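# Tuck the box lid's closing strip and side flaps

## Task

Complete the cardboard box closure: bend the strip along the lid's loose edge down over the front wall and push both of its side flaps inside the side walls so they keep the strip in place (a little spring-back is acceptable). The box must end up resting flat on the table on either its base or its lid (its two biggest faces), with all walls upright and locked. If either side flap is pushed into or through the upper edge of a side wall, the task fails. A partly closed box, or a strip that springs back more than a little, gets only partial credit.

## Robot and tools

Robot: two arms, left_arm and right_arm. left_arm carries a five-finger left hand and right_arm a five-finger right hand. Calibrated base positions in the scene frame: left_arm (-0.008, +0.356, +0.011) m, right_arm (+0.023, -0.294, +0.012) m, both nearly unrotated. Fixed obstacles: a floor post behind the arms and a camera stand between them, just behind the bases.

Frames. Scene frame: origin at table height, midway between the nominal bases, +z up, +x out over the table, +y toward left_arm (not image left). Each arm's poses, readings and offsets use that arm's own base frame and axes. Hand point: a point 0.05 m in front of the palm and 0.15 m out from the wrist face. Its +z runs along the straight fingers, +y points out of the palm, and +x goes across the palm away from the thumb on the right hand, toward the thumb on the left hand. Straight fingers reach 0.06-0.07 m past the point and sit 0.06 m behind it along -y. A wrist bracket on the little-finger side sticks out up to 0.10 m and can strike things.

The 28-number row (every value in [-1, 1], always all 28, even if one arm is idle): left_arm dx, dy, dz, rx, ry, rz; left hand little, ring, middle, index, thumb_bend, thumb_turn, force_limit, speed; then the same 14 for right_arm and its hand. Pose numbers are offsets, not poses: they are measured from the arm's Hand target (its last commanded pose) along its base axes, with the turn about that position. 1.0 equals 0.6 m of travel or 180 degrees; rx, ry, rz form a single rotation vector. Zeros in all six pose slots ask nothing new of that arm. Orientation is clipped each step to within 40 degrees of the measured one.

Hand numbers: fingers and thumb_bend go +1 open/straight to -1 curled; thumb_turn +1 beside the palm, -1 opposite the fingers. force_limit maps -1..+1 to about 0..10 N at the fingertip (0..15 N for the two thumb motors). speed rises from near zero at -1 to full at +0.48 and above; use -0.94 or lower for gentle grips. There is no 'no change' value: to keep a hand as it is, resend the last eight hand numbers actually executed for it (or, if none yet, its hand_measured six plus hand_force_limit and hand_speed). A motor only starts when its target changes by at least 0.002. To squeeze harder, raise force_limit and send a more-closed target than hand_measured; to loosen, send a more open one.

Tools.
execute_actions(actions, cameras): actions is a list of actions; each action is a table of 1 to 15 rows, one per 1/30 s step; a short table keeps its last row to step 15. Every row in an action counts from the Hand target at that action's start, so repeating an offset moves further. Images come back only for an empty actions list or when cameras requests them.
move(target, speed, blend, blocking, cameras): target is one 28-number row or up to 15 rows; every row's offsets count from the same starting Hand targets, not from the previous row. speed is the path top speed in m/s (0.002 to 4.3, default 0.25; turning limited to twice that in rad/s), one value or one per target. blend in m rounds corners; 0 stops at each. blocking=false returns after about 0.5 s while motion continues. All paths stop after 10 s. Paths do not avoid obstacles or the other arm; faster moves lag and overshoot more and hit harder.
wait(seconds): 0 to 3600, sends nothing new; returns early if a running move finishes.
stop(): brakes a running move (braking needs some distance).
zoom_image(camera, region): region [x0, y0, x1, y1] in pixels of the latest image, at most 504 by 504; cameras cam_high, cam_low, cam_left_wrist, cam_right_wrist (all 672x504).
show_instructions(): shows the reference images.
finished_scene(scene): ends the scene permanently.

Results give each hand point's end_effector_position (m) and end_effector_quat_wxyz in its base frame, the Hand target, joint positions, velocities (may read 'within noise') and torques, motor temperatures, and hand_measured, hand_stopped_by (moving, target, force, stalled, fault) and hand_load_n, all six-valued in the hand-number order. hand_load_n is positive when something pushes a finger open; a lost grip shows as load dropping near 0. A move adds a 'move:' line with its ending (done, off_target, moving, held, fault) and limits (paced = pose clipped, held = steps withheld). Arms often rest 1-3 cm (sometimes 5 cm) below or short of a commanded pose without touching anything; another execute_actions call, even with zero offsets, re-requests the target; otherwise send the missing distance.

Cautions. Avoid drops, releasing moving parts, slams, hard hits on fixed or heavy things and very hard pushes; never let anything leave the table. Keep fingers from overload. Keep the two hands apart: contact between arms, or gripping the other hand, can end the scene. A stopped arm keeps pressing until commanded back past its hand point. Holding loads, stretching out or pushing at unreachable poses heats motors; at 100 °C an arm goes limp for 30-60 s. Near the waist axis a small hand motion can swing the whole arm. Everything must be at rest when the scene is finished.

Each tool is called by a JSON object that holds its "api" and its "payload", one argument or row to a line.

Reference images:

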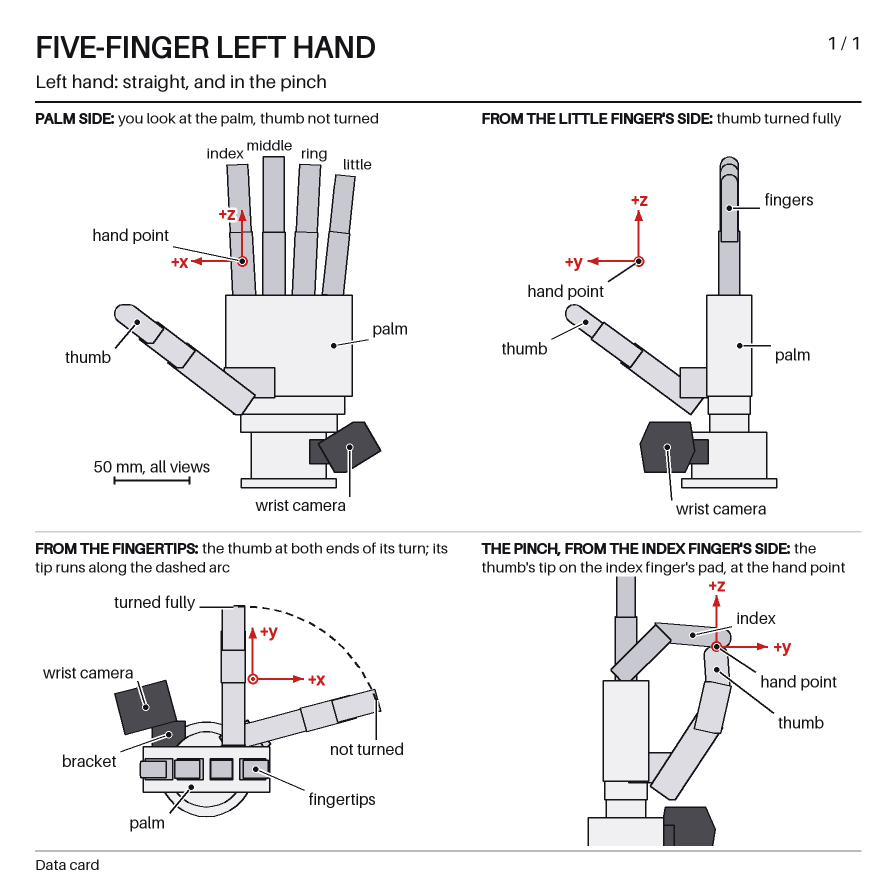

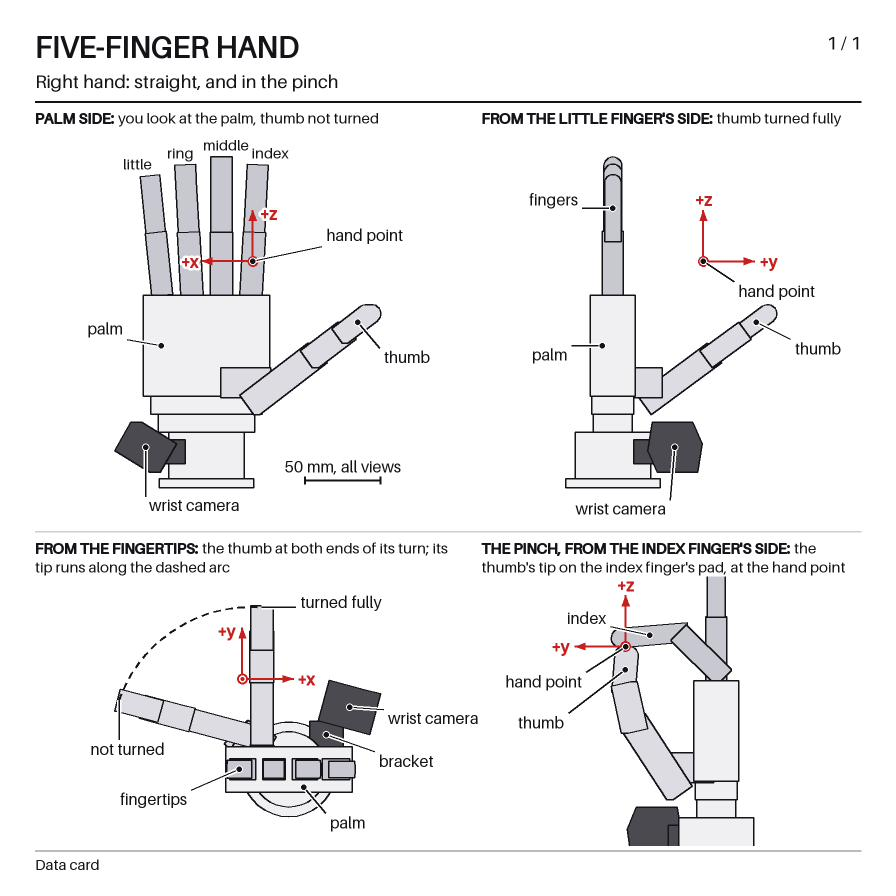

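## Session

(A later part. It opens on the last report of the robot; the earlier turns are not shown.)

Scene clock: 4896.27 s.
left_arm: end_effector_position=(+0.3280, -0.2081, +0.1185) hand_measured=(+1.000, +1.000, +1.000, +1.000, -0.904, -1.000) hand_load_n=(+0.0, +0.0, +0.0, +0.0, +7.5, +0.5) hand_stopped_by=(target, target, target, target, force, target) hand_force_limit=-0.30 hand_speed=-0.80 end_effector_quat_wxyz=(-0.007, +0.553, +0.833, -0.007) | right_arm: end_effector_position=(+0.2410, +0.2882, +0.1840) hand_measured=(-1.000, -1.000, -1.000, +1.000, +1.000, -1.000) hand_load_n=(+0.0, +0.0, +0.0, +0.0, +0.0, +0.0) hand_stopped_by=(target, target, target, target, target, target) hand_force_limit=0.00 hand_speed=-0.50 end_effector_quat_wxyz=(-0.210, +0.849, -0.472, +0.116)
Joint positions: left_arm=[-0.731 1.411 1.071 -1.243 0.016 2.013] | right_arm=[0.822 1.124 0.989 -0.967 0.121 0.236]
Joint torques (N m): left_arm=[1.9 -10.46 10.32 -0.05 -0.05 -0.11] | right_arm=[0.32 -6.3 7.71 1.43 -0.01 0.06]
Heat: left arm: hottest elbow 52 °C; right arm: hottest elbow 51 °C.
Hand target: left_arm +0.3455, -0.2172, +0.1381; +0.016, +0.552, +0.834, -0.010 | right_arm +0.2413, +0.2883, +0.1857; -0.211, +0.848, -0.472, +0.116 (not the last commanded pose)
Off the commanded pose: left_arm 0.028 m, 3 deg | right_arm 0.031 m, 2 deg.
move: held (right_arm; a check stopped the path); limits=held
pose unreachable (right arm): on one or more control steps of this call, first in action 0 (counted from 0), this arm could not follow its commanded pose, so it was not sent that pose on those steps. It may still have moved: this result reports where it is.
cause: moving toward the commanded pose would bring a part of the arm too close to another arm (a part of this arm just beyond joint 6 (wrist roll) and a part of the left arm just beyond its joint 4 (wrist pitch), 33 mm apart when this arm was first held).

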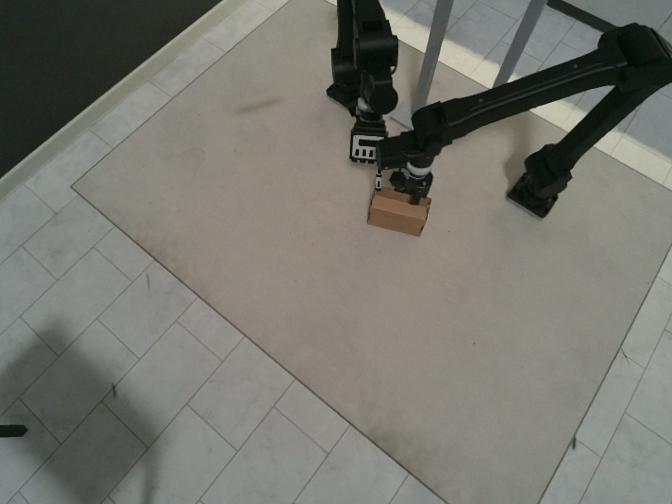

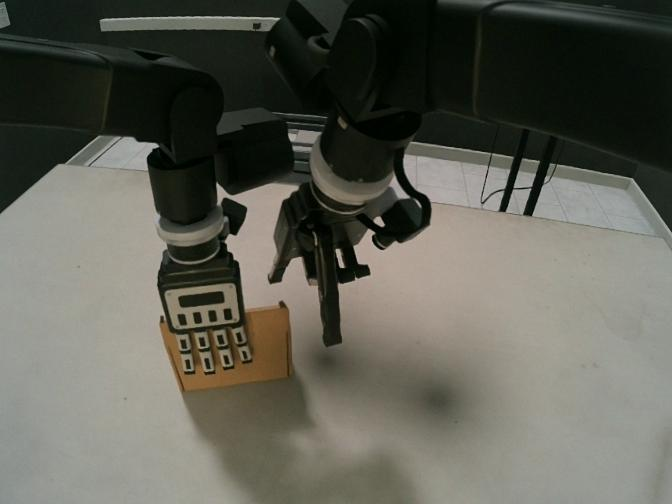

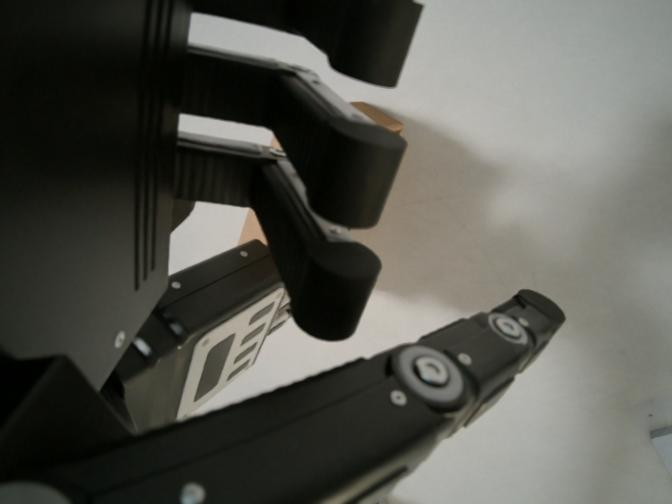

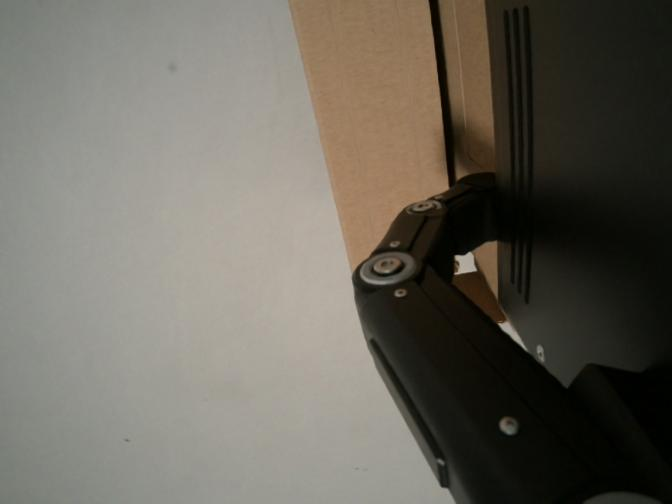

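{"api": "move", "payload": {
  "target": [
    [0,0,0,0,0,0,1,1,1,1,-0.95,-1,-0.3,-0.8, 0.1037,-0.0905,0.03,0,0,0.1667,-1,-1,-1,1,1,-1,0,-0.5]
  ],
  "speed": 0.08,
  "cameras": ["cam_high","cam_low","cam_left_wrist","cam_right_wrist"]
}}

{"api": "zoom_image", "payload": {
  "camera": "cam_high",
  "region": [340, 140, 450, 240]
}}

{"api": "zoom_image", "payload": {
  "camera": "cam_low",
  "region": [140, 260, 380, 420]
}}

Scene clock: 4924.07 s.
left_arm: end_effector_position=(+0.3280, -0.2081, +0.1185) hand_measured=(+1.000, +1.000, +1.000, +1.000, -0.904, -1.000) hand_load_n=(+0.0, +0.5, +0.0, +0.0, +7.5, +0.5) hand_stopped_by=(target, target, target, target, force, target) hand_force_limit=-0.30 hand_speed=-0.80 end_effector_quat_wxyz=(-0.007, +0.553, +0.833, -0.007) | right_arm: end_effector_position=(+0.2934, +0.2314, +0.1918) hand_measured=(-1.000, -1.000, -1.000, +1.000, +1.000, -1.000) hand_load_n=(+0.5, +0.0, +0.0, +0.0, +0.0, +0.0) hand_stopped_by=(target, target, target, target, target, target) hand_force_limit=0.00 hand_speed=-0.50 end_effector_quat_wxyz=(-0.229, +0.942, -0.240, +0.052)
Joint positions: left_arm=[-0.731 1.411 1.071 -1.243 0.016 2.013] | right_arm=[0.544 1.203 1.075 -1.032 -0.243 -0.476]
Joint torques (N m): left_arm=[1.9 -10.46 10.32 -0.05 -0.05 -0.11] | right_arm=[-0.21 -6.36 10.33 0.8 -0.36 -0.06]
Motor temperatures (°C): left_arm=[30 38 52 29 32 33] | right_arm=[32 34 52 32 31 32]
Heat: left arm: hottest elbow 52 °C; right arm: hottest elbow 52 °C.
Hand target: left_arm +0.3455, -0.2172, +0.1381; +0.016, +0.552, +0.834, -0.010 | right_arm +0.3036, +0.2341, +0.2037; -0.235, +0.941, -0.236, +0.058
Off the commanded pose: left_arm 0.028 m, 3 deg | right_arm 0.016 m, 1 deg.
move: off_target (right_arm)

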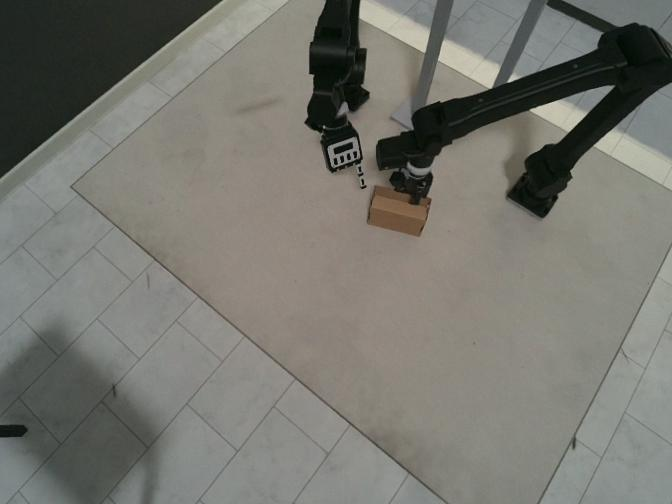

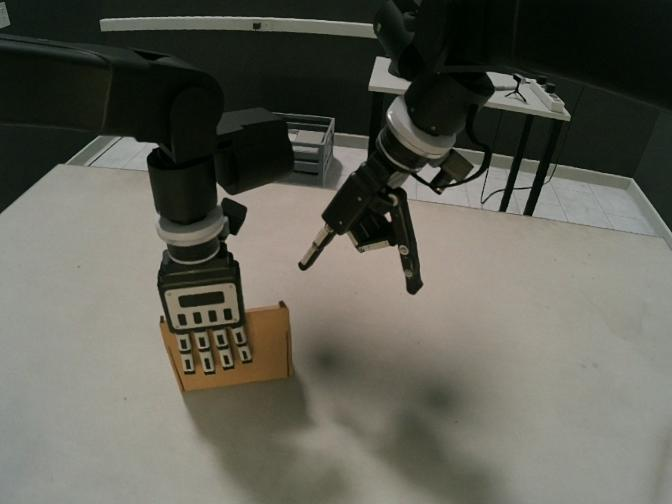

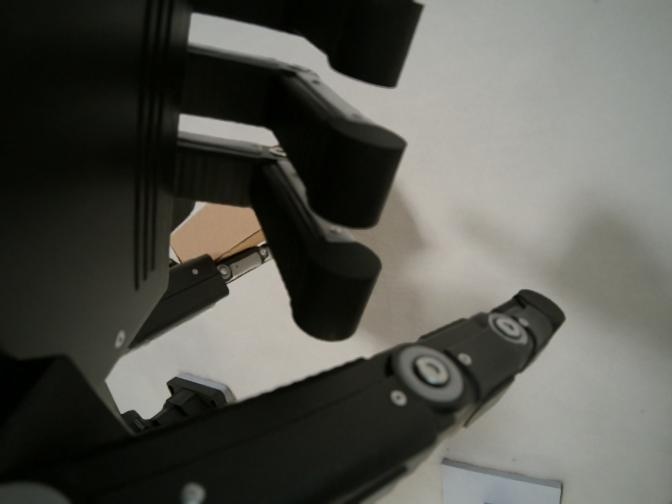

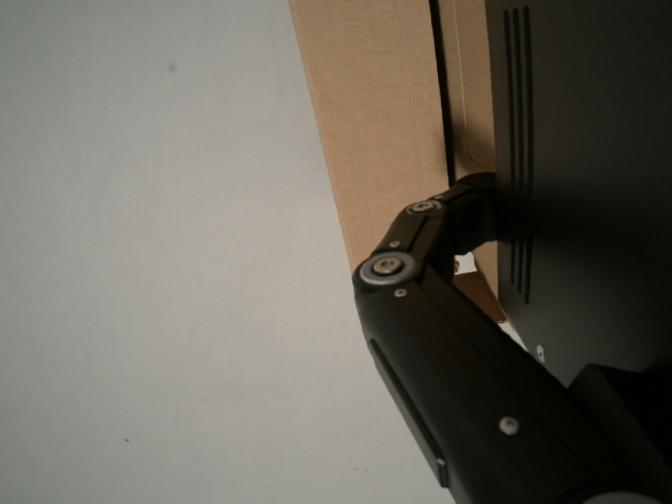

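Scaled by 4.582 from the camera's image (finer frame: 960x720).

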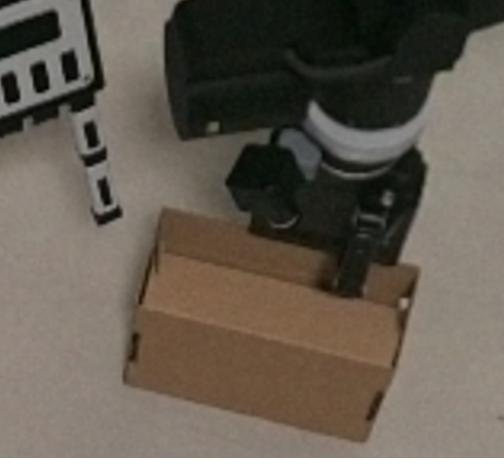

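Scaled by 2.100 from the camera's image (finer frame: 960x720).

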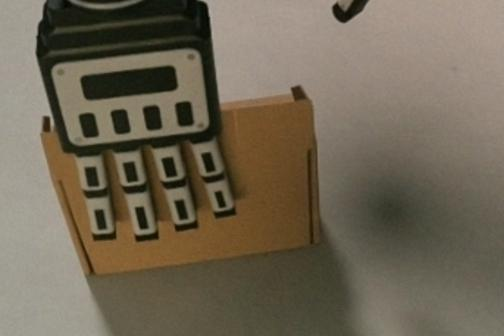

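{"api": "move", "payload": {
  "target": [
    [0,0,0,0,0,0,1,1,1,1,-0.95,-1,-0.3,-0.8, -0.0338,0.0745,-0.01,0,0,0,-1,-1,-1,1,1,-1,0,-0.5]
  ],
  "speed": 0.05,
  "cameras": ["cam_high","cam_low","cam_left_wrist","cam_right_wrist"]
}}

{"api": "zoom_image", "payload": {
  "camera": "cam_high",
  "region": [340, 140, 450, 240]
}}

{"api": "zoom_image", "payload": {
  "camera": "cam_low",
  "region": [140, 260, 380, 420]
}}

{"api": "zoom_image", "payload": {
  "camera": "cam_right_wrist",
  "region": [280, 0, 560, 400]
}}

Scene clock: 4937.87 s.
left_arm: end_effector_position=(+0.3280, -0.2081, +0.1185) hand_measured=(+1.000, +1.000, +1.000, +1.000, -0.904, -1.000) hand_load_n=(+0.0, +0.0, +0.0, +0.0, +7.5, +0.5) hand_stopped_by=(target, target, target, target, force, target) hand_force_limit=-0.30 hand_speed=-0.80 end_effector_quat_wxyz=(-0.007, +0.553, +0.833, -0.007) | right_arm: end_effector_position=(+0.2730, +0.2618, +0.1860) hand_measured=(-1.000, -1.000, -1.000, +1.000, +1.000, -1.000) hand_load_n=(+0.0, +0.5, +0.0, +0.0, +0.0, +0.0) hand_stopped_by=(target, target, target, target, target, target) hand_force_limit=0.00 hand_speed=-0.50 end_effector_quat_wxyz=(-0.219, +0.947, -0.232, +0.047)
Joint positions: left_arm=[-0.731 1.411 1.071 -1.243 0.016 2.013] | right_arm=[0.651 1.219 1.075 -1.019 -0.199 -0.398]
Joint torques (N m): left_arm=[1.9 -10.46 10.32 -0.05 -0.05 -0.11] | right_arm=[0.03 -7.47 7.5 1.31 -0.2 0.05]
Heat: left arm: hottest elbow 52 °C; right arm: hottest elbow 52 °C.
Hand target: left_arm +0.3455, -0.2172, +0.1381; +0.016, +0.552, +0.834, -0.010 | right_arm +0.2736, +0.2610, +0.1861; -0.219, +0.946, -0.233, +0.047 (not the last commanded pose)
Off the commanded pose: left_arm 0.028 m, 3 deg | right_arm 0.023 m, 2 deg.
move: held (right_arm; a check stopped the path); limits=held
pose unreachable (right arm): on one or more control steps of this call, first in action 0 (counted from 0), this arm could not follow its commanded pose, so it was not sent that pose on those steps. It may still have moved: this result reports where it is.
cause: moving toward the commanded pose would bring a part of the arm too close to another arm (a part of this arm just beyond joint 6 (wrist roll) and a part of the left arm just beyond its joint 4 (wrist pitch), 32 mm apart when this arm was first held).

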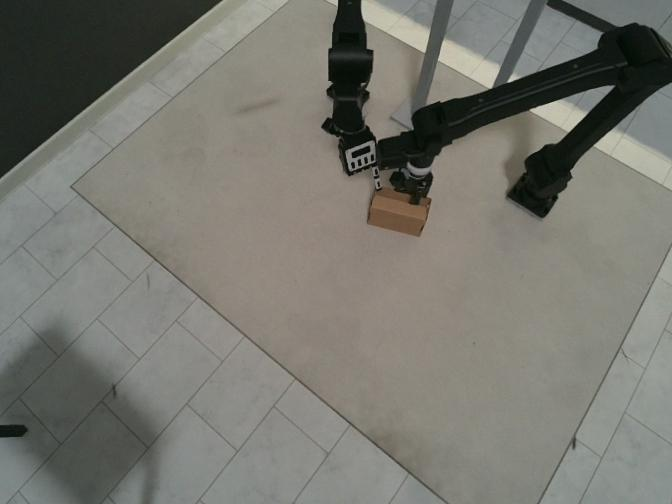

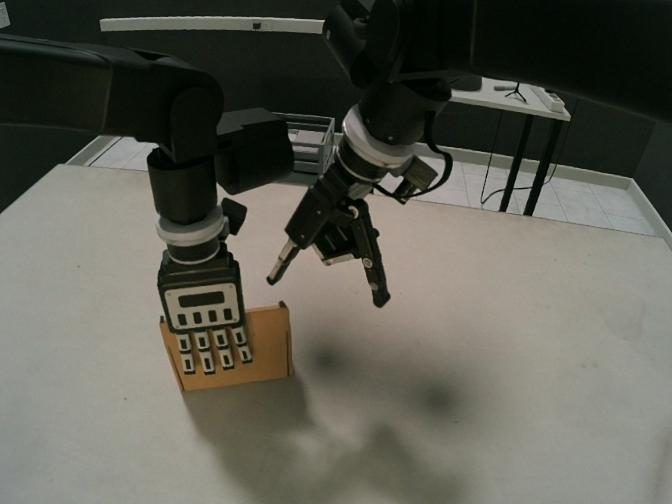

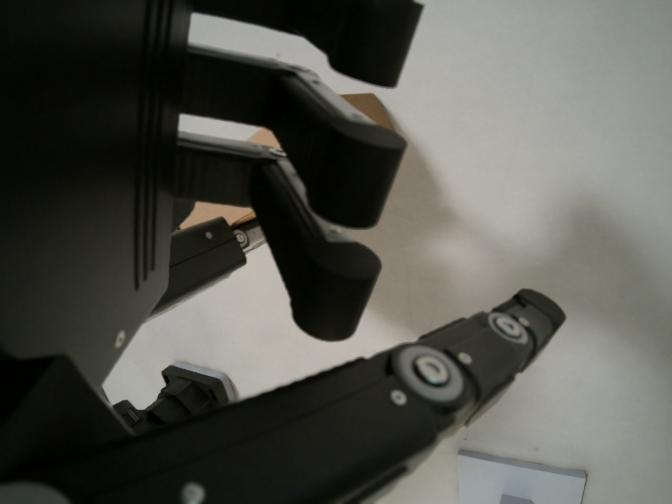

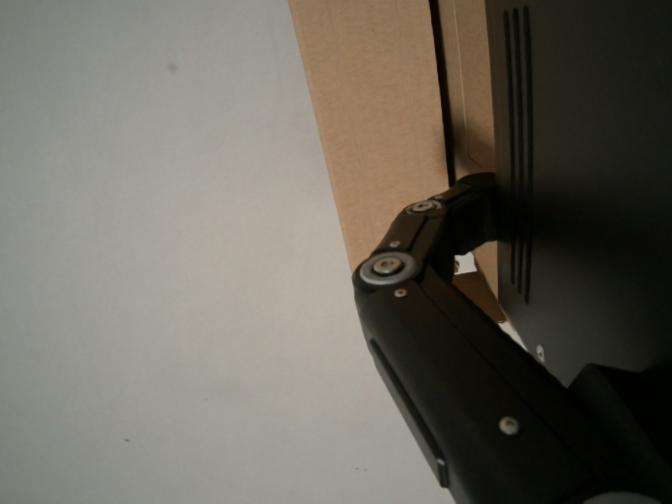

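Scaled by 4.582 from the camera's image (finer frame: 960x720).

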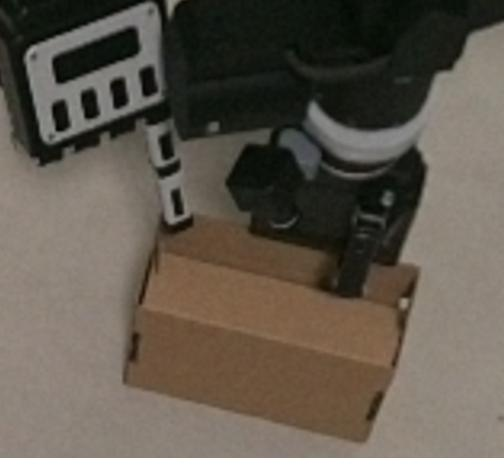

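Scaled by 2.100 from the camera's image (finer frame: 960x720).

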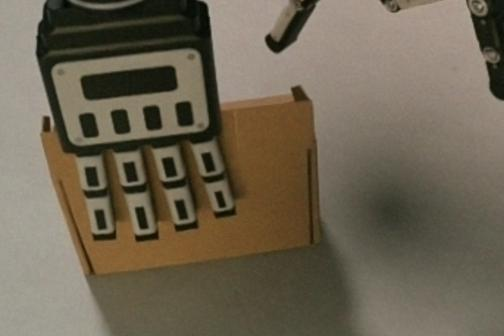

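Scaled by 1.260 from the camera's image (finer frame: 960x720).

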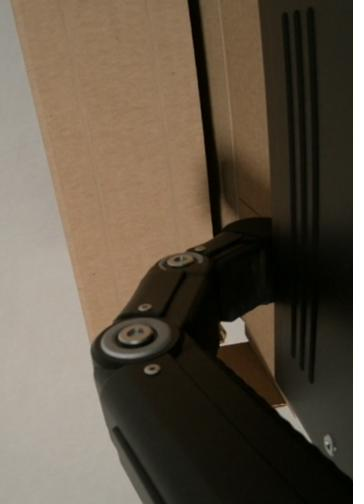

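{"api": "move", "payload": {
  "target": [
    [0,0,0,0,0,0,1,1,1,1,-0.95,-1,-0.3,-0.8, 0.05,-0.02,0.01,0,0,0.144,-1,-1,-1,1,1,-1,0,-0.5],
    [0,0,0,0,0,0,1,1,1,1,-0.95,-1,-0.3,-0.8, 0.0803,0.018,0.005,0,0,0.144,-1,-1,-1,1,1,-1,0,-0.5]
  ],
  "speed": 0.06,
  "blend": 0.01,
  "cameras": ["cam_high","cam_low","cam_left_wrist","cam_right_wrist"]
}}

{"api": "zoom_image", "payload": {
  "camera": "cam_high",
  "region": [340, 140, 450, 240]
}}

{"api": "zoom_image", "payload": {
  "camera": "cam_low",
  "region": [140, 260, 380, 420]
}}

{"api": "zoom_image", "payload": {
  "camera": "cam_right_wrist",
  "region": [280, 0, 560, 400]
}}

Scene clock: 4963.57 s.
left_arm: end_effector_position=(+0.3280, -0.2081, +0.1185) hand_measured=(+1.000, +1.000, +1.000, +1.000, -0.904, -1.000) hand_load_n=(+0.0, +0.0, +0.0, +0.0, +7.5, +0.5) hand_stopped_by=(target, target, target, target, force, target) hand_force_limit=-0.30 hand_speed=-0.80 end_effector_quat_wxyz=(-0.007, +0.553, +0.833, -0.007) | right_arm: end_effector_position=(+0.3127, +0.2623, +0.1786) hand_measured=(-1.000, -1.000, -1.000, +1.000, +1.000, -1.000) hand_load_n=(+0.0, +0.0, +0.0, +0.0, +0.0, +0.0) hand_stopped_by=(target, target, target, target, target, target) hand_force_limit=0.00 hand_speed=-0.50 end_effector_quat_wxyz=(-0.217, +0.976, -0.021, -0.013)
Joint positions: left_arm=[-0.731 1.411 1.071 -1.243 0.016 2.013] | right_arm=[0.59 1.405 1.236 -1.162 -0.369 -0.892]
Joint torques (N m): left_arm=[1.9 -10.46 10.32 -0.05 -0.05 -0.11] | right_arm=[0.91 -9.05 9.95 1.02 -0.32 0.05]
Heat: left arm: hottest elbow 53 °C; right arm: hottest elbow 51 °C.
Hand target: left_arm +0.3455, -0.2172, +0.1381; +0.016, +0.552, +0.834, -0.010 | right_arm +0.3219, +0.2719, +0.1892; -0.224, +0.974, -0.014, -0.003
Off the commanded pose: left_arm 0.028 m, 3 deg | right_arm 0.017 m, 2 deg.
move: off_target (right_arm)

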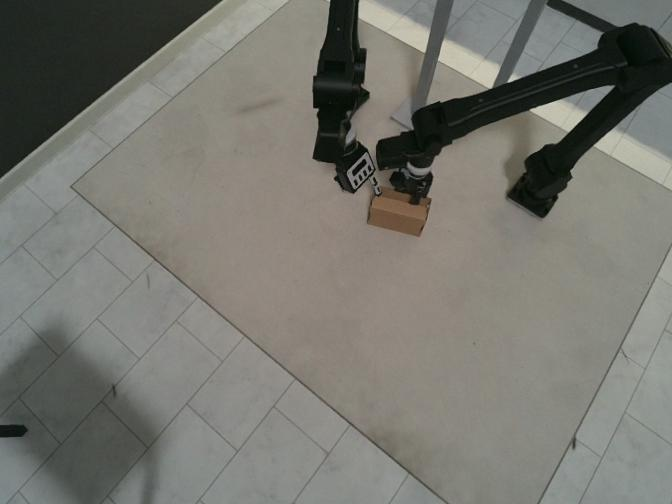

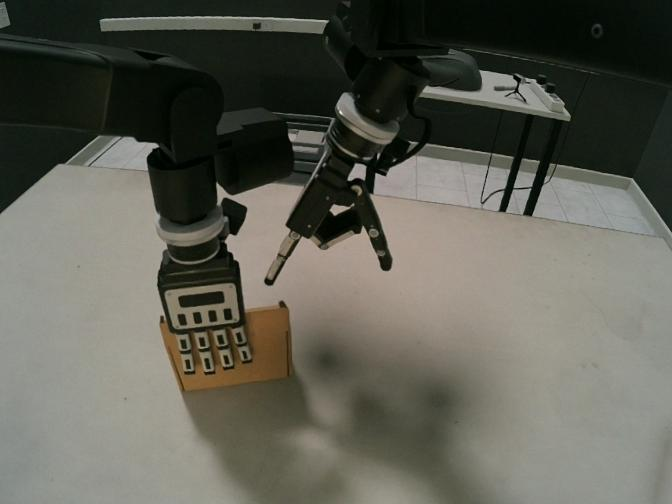

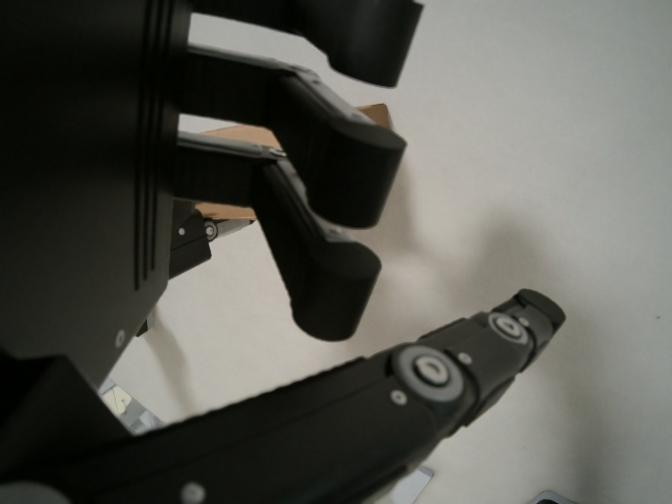

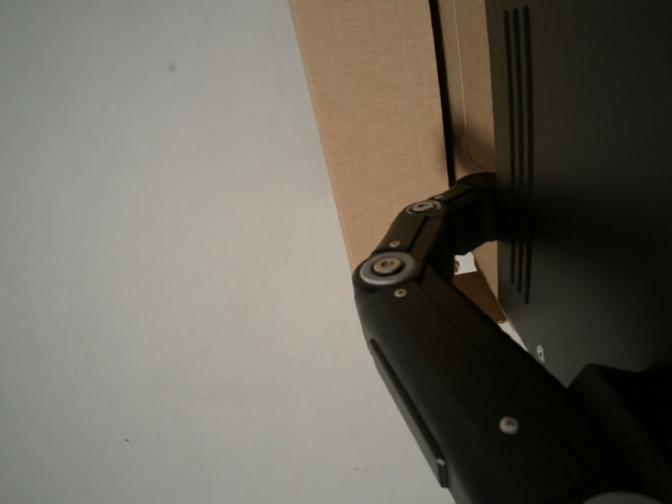

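Scaled by 4.582 from the camera's image (finer frame: 960x720).

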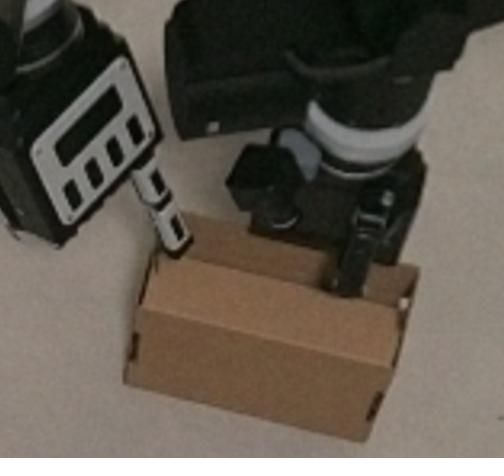

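Scaled by 2.100 from the camera's image (finer frame: 960x720).

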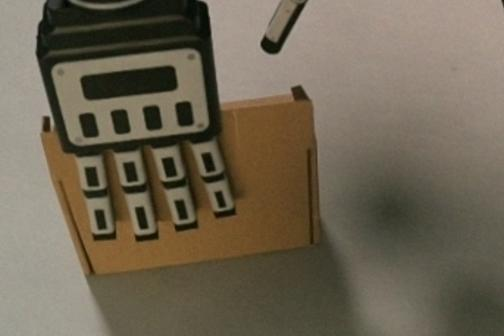

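Scaled by 1.260 from the camera's image (finer frame: 960x720).

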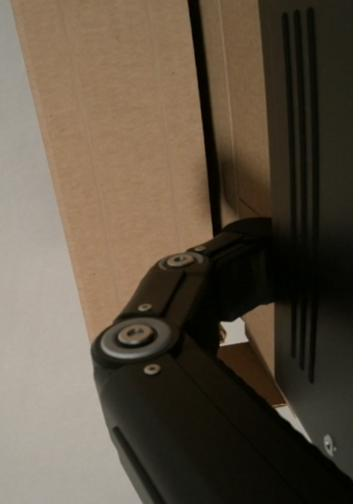

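{"api": "move", "payload": {
  "target": [
    [0,0,0,0,0,0,1,1,1,1,-0.95,-1,-0.3,-0.8, -0.0062,0.0165,0,0,0,0,-1,-1,-1,1,1,-1,0,-0.5]
  ],
  "speed": 0.04
}}

{"api": "move", "payload": {
  "target": [
    [0,0,0,0,0,0,1,1,1,1,-0.95,-1,-0.3,-0.8, -0.004,-0.004,-0.035,0,0,0,-1,-1,-1,1,1,-1,0,-0.5]
  ],
  "speed": 0.03,
  "cameras": ["cam_high","cam_low","cam_right_wrist"]
}}

{"api": "zoom_image", "payload": {
  "camera": "cam_high",
  "region": [340, 140, 450, 240]
}}

Scene clock: 4986.67 s.
left_arm: end_effector_position=(+0.3280, -0.2081, +0.1185) hand_measured=(+1.000, +1.000, +1.000, +1.000, -0.904, -1.000) hand_load_n=(+0.0, +0.0, +0.0, +0.0, +7.5, +0.0) hand_stopped_by=(target, target, target, target, force, target) hand_force_limit=-0.30 hand_speed=-0.80 end_effector_quat_wxyz=(-0.007, +0.553, +0.833, -0.007) | right_arm: end_effector_position=(+0.3126, +0.2624, +0.1786) hand_measured=(-1.000, -1.000, -1.000, +1.000, +1.000, -1.000) hand_load_n=(+0.0, +0.0, +0.0, +0.0, +0.0, +0.0) hand_stopped_by=(target, target, target, target, target, target) hand_force_limit=0.00 hand_speed=-0.50 end_effector_quat_wxyz=(-0.217, +0.976, -0.021, -0.013)
Joint positions: left_arm=[-0.731 1.411 1.071 -1.243 0.016 2.013] | right_arm=[0.59 1.405 1.236 -1.162 -0.369 -0.892]
Joint torques (N m): left_arm=[1.9 -10.46 10.32 -0.05 -0.05 -0.11] | right_arm=[0.38 -9.82 7.24 1.02 -0.33 0.06]
Heat: left arm: hottest elbow 53 °C; right arm: hottest elbow 53 °C.
Hand target: left_arm +0.3455, -0.2172, +0.1381; +0.016, +0.552, +0.834, -0.010 | right_arm +0.3126, +0.2624, +0.1786; -0.217, +0.976, -0.021, -0.013 (not the last commanded pose)
Off the commanded pose: left_arm 0.028 m, 3 deg | right_arm 0.023 m, 2 deg.
move: held (right_arm; a check stopped the path); limits=held
pose unreachable (right arm): on one or more control steps of this call, first in action 0 (counted from 0), this arm could not follow its commanded pose, so it was not sent that pose on those steps. It may still have moved: this result reports where it is.
cause: moving toward the commanded pose would bring a part of the arm too close to another arm (a part of this arm just beyond joint 6 (wrist roll) and a part of the left arm just beyond its joint 4 (wrist pitch), 23 mm apart when this arm was first held).

Scene clock: 4987.70 s.
left_arm: end_effector_position=(+0.3280, -0.2081, +0.1185) hand_measured=(+1.000, +1.000, +1.000, +1.000, -0.904, -1.000) hand_load_n=(+0.0, +0.0, +0.0, +0.0, +7.5, +0.5) hand_stopped_by=(target, target, target, target, force, target) hand_force_limit=-0.30 hand_speed=-0.80 end_effector_quat_wxyz=(-0.007, +0.553, +0.833, -0.007) | right_arm: end_effector_position=(+0.3060, +0.2581, +0.1585) hand_measured=(-1.000, -1.000, -1.000, +1.000, +1.000, -1.000) hand_load_n=(+0.0, +0.0, +0.0, +0.0, +0.0, +0.0) hand_stopped_by=(target, target, target, target, target, target) hand_force_limit=0.00 hand_speed=-0.50 end_effector_quat_wxyz=(-0.213, +0.977, -0.022, -0.019)
Joint positions: left_arm=[-0.731 1.411 1.071 -1.243 0.016 2.013] | right_arm=[0.59 1.405 1.182 -1.122 -0.369 -0.892]
Joint torques (N m): left_arm=[1.96 -10.46 10.32 -0.05 -0.05 -0.11] | right_arm=[0.21 -9.47 7.13 1.63 -0.34 0.04]
Heat: left arm: hottest elbow 53 °C; right arm: hottest elbow 53 °C.
Hand target: left_arm +0.3455, -0.2172, +0.1381; +0.016, +0.552, +0.834, -0.010 | right_arm +0.3100, +0.2600, +0.1575; -0.216, +0.976, -0.021, -0.014
Off the commanded pose: left_arm 0.028 m, 3 deg | right_arm 0.005 m, 1 deg.
move: done

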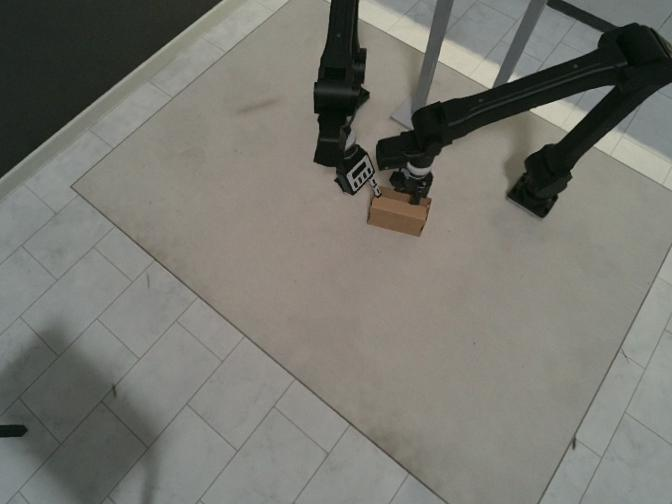

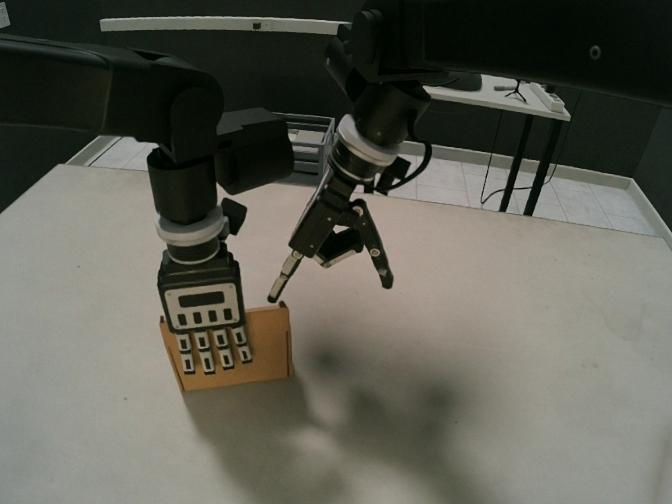

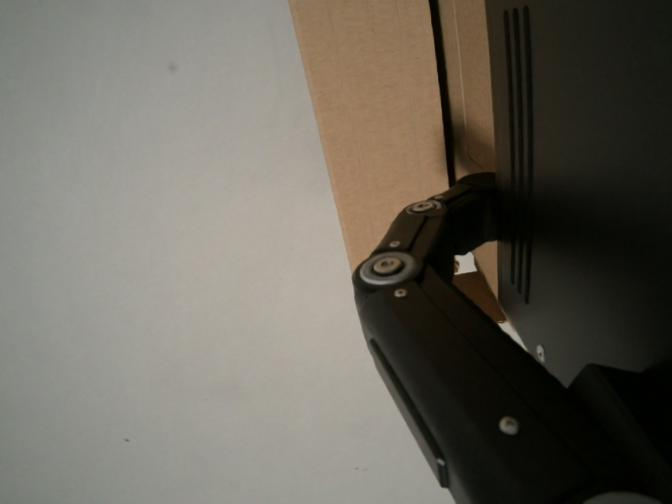

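Scaled by 4.582 from the camera's image (finer frame: 960x720).

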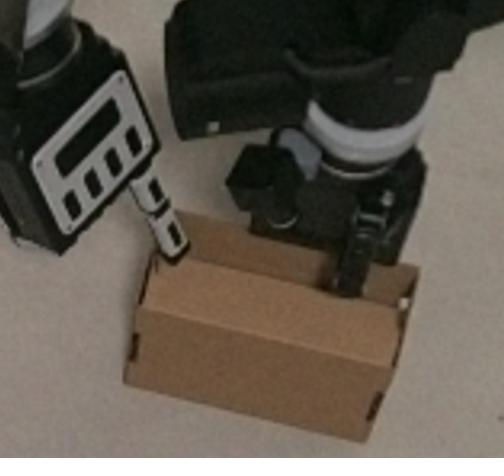

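{"api": "move", "payload": {
  "target": [
    [0,0,0,0,0,0,1,1,1,1,-0.95,-1,-0.3,-0.8, 0.0083,0.0158,-0.010,0,0,0,-1,-1,-1,1,1,-1,0,-0.5]
  ],
  "speed": 0.03,
  "cameras": ["cam_high","cam_low","cam_right_wrist"]
}}

{"api": "zoom_image", "payload": {
  "camera": "cam_high",
  "region": [350, 170, 410, 230]
}}

Scene clock: 5001.90 s.
left_arm: end_effector_position=(+0.3280, -0.2081, +0.1185) hand_measured=(+1.000, +1.000, +1.000, +1.000, -0.904, -1.000) hand_load_n=(+0.0, +0.0, +0.0, -0.5, +7.5, +0.5) hand_stopped_by=(target, target, target, target, force, target) hand_force_limit=-0.30 hand_speed=-0.80 end_effector_quat_wxyz=(-0.007, +0.553, +0.833, -0.007) | right_arm: end_effector_position=(+0.3106, +0.2619, +0.1514) hand_measured=(-1.000, -1.000, -1.000, +1.000, +1.000, -1.000) hand_load_n=(+0.0, +0.0, +0.0, +0.0, +0.0, +0.0) hand_stopped_by=(target, target, target, target, target, target) hand_force_limit=0.00 hand_speed=-0.50 end_effector_quat_wxyz=(-0.213, +0.977, -0.021, -0.019)
Joint positions: left_arm=[-0.731 1.411 1.071 -1.243 0.016 2.013] | right_arm=[0.592 1.424 1.182 -1.102 -0.369 -0.892]
Joint torques (N m): left_arm=[1.9 -10.46 10.32 -0.05 -0.05 -0.11] | right_arm=[1.03 -9.17 7.94 1.62 -0.25 0.16]
Heat: left arm: hottest elbow 53 °C; right arm: hottest elbow 51 °C.
Hand target: left_arm +0.3455, -0.2172, +0.1381; +0.016, +0.552, +0.834, -0.010 | right_arm +0.3150, +0.2694, +0.1516; -0.216, +0.976, -0.021, -0.014
Off the commanded pose: left_arm 0.028 m, 3 deg | right_arm 0.009 m, 1 deg.
move: done

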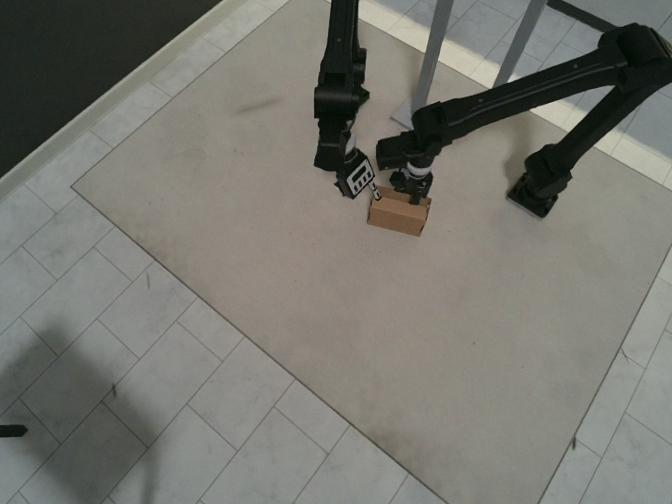

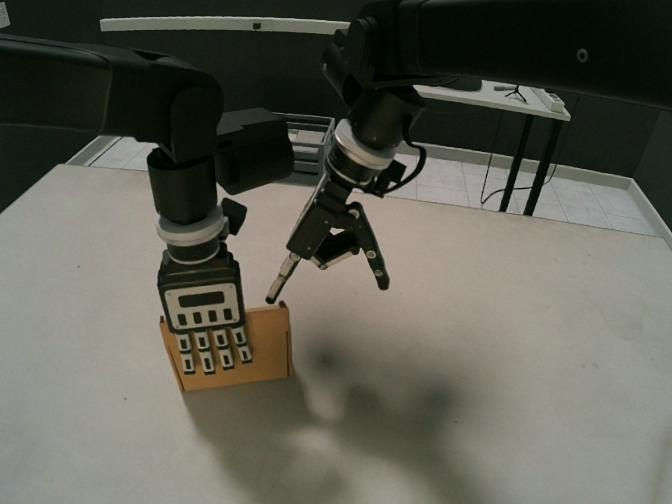

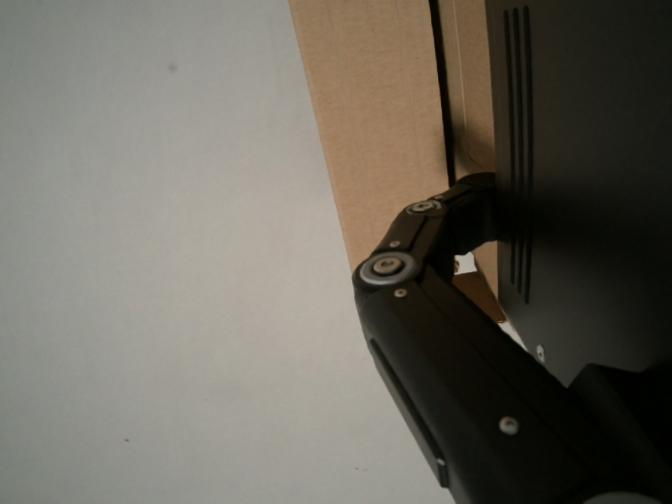

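Scaled by 8.400 from the camera's image (finer frame: 960x720).

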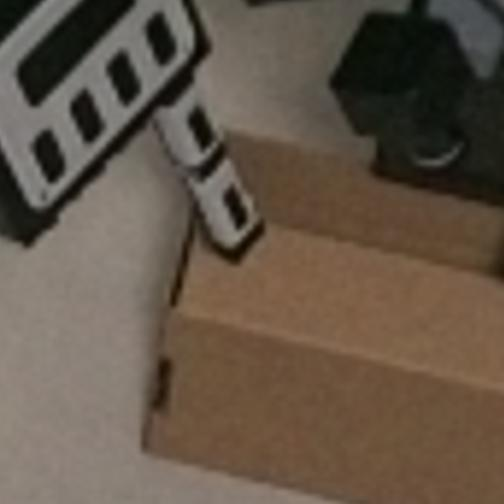

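{"api": "move", "payload": {
  "target": [
    [0,0,0,0,0,0,1,1,1,1,-0.95,-1,-0.3,-0.8, -0.0035,0.011,0,0,0,0,-1,-1,-1,1,1,-1,0,-0.5]
  ],
  "speed": 0.03
}}

{"api": "move", "payload": {
  "target": [
    [0,0,0,0,0,0,1,1,1,1,-0.95,-1,-0.3,-0.8, -0.001,-0.001,-0.016,0,0,0,-1,-1,-1,1,1,-1,0,-0.5]
  ],
  "speed": 0.02,
  "cameras": ["cam_high","cam_low","cam_right_wrist"]
}}

{"api": "zoom_image", "payload": {
  "camera": "cam_high",
  "region": [350, 170, 410, 230]
}}

{"api": "zoom_image", "payload": {
  "camera": "cam_low",
  "region": [240, 260, 320, 340]
}}

Scene clock: 5016.33 s.
left_arm: end_effector_position=(+0.3280, -0.2081, +0.1185) hand_measured=(+1.000, +1.000, +1.000, +1.000, -0.904, -1.000) hand_load_n=(+0.0, +0.0, +0.0, +0.0, +7.5, +0.5) hand_stopped_by=(target, target, target, target, force, target) hand_force_limit=-0.30 hand_speed=-0.80 end_effector_quat_wxyz=(-0.007, +0.553, +0.833, -0.007) | right_arm: end_effector_position=(+0.3069, +0.2681, +0.1512) hand_measured=(-1.000, -1.000, -1.000, +1.000, +1.000, -1.000) hand_load_n=(+0.0, +0.0, +0.0, +0.0, +0.0, +0.0) hand_stopped_by=(target, target, target, target, target, target) hand_force_limit=0.00 hand_speed=-0.50 end_effector_quat_wxyz=(-0.213, +0.977, -0.020, -0.019)
Joint positions: left_arm=[-0.731 1.411 1.071 -1.243 0.016 2.013] | right_arm=[0.609 1.425 1.182 -1.096 -0.367 -0.878]
Joint torques (N m): left_arm=[1.9 -10.46 10.3 -0.03 -0.05 -0.11] | right_arm=[0.91 -8.82 8.24 1.63 -0.2 0.18]
Heat: left arm: hottest elbow 53 °C; right arm: hottest elbow 50 °C.
Hand target: left_arm +0.3455, -0.2172, +0.1381; +0.016, +0.552, +0.834, -0.010 | right_arm +0.3131, +0.2760, +0.1515; -0.216, +0.976, -0.021, -0.013
Off the commanded pose: left_arm 0.028 m, 3 deg | right_arm 0.010 m, 1 deg.
move: done

Scene clock: 5017.10 s.
left_arm: end_effector_position=(+0.3280, -0.2081, +0.1185) hand_measured=(+1.000, +1.000, +1.000, +1.000, -0.904, -1.000) hand_load_n=(+0.0, +0.0, +0.0, +0.0, +7.5, +0.5) hand_stopped_by=(target, target, target, target, force, target) hand_force_limit=-0.30 hand_speed=-0.80 end_effector_quat_wxyz=(-0.007, +0.553, +0.833, -0.007) | right_arm: end_effector_position=(+0.3111, +0.2711, +0.1475) hand_measured=(-1.000, -1.000, -1.000, +1.000, +1.000, -1.000) hand_load_n=(+0.0, +0.0, +0.0, +0.0, +0.0, +0.0) hand_stopped_by=(target, target, target, target, target, target) hand_force_limit=0.00 hand_speed=-0.50 end_effector_quat_wxyz=(-0.218, +0.976, -0.018, -0.013)
Joint positions: left_arm=[-0.731 1.411 1.071 -1.243 0.016 2.013] | right_arm=[0.609 1.43 1.177 -1.07 -0.367 -0.878]
Joint torques (N m): left_arm=[1.9 -10.46 10.32 -0.03 -0.05 -0.11] | right_arm=[0.85 -8.94 7.06 1.69 -0.2 0.17]
Heat: left arm: hottest elbow 53 °C; right arm: hottest elbow 50 °C.
Hand target: left_arm +0.3455, -0.2172, +0.1381; +0.016, +0.552, +0.834, -0.010 | right_arm +0.3125, +0.2754, +0.1421; -0.217, +0.976, -0.021, -0.013
Off the commanded pose: left_arm 0.028 m, 3 deg | right_arm 0.007 m, 0 deg.
move: done

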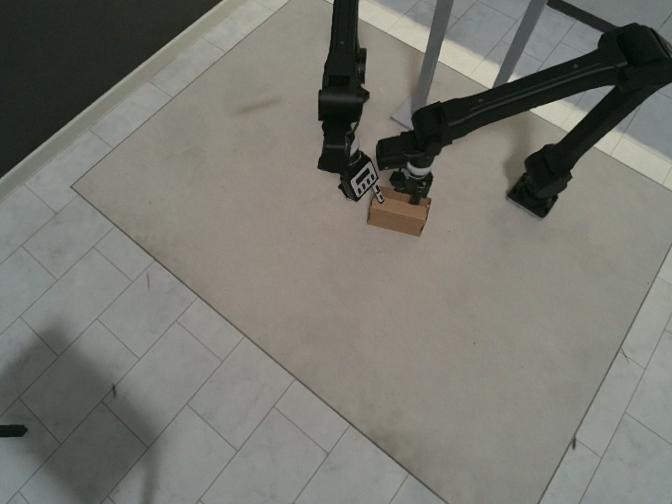

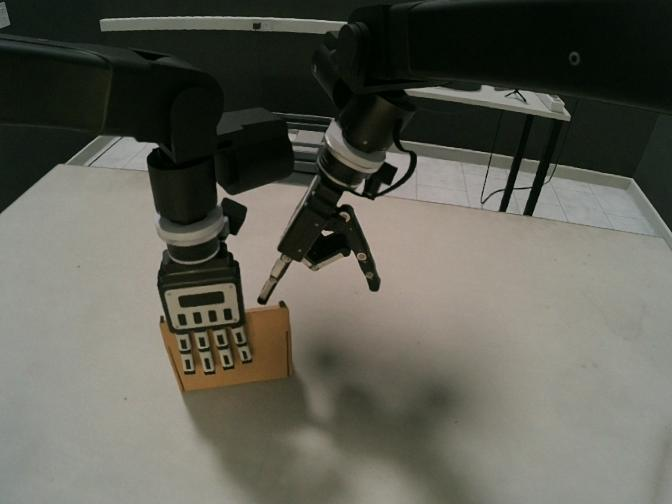

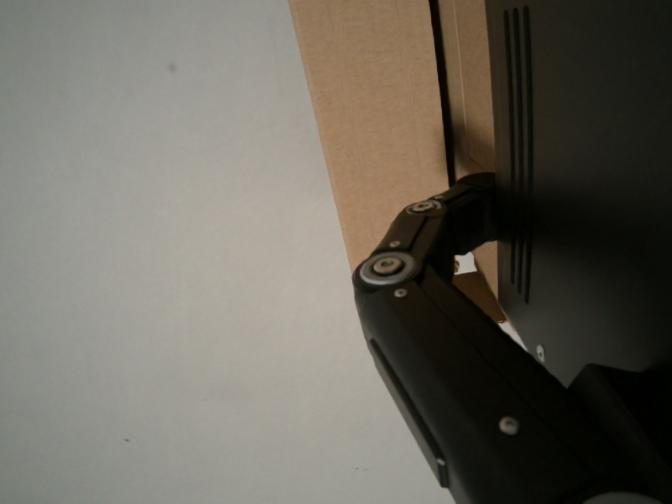

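Scaled by 8.400 from the camera's image (finer frame: 960x720).

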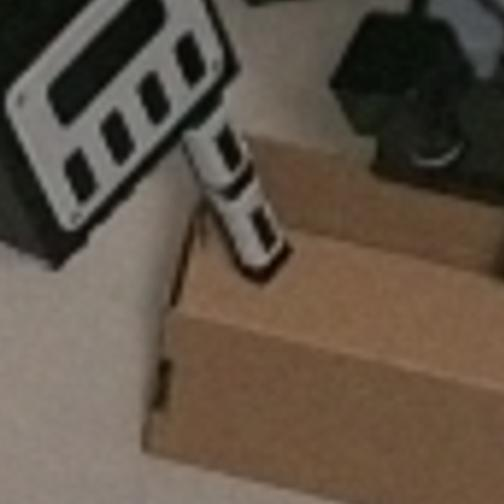

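Scaled by 6.300 from the camera's image (finer frame: 960x720).

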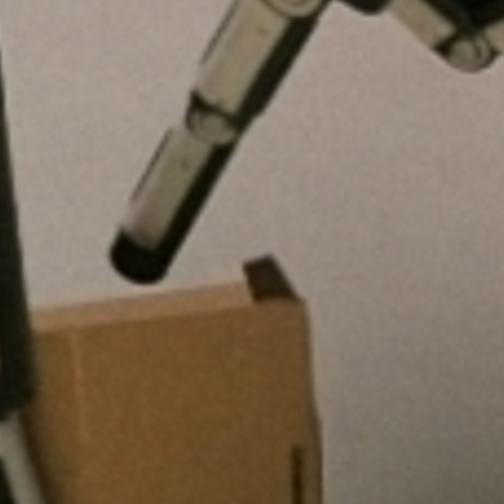

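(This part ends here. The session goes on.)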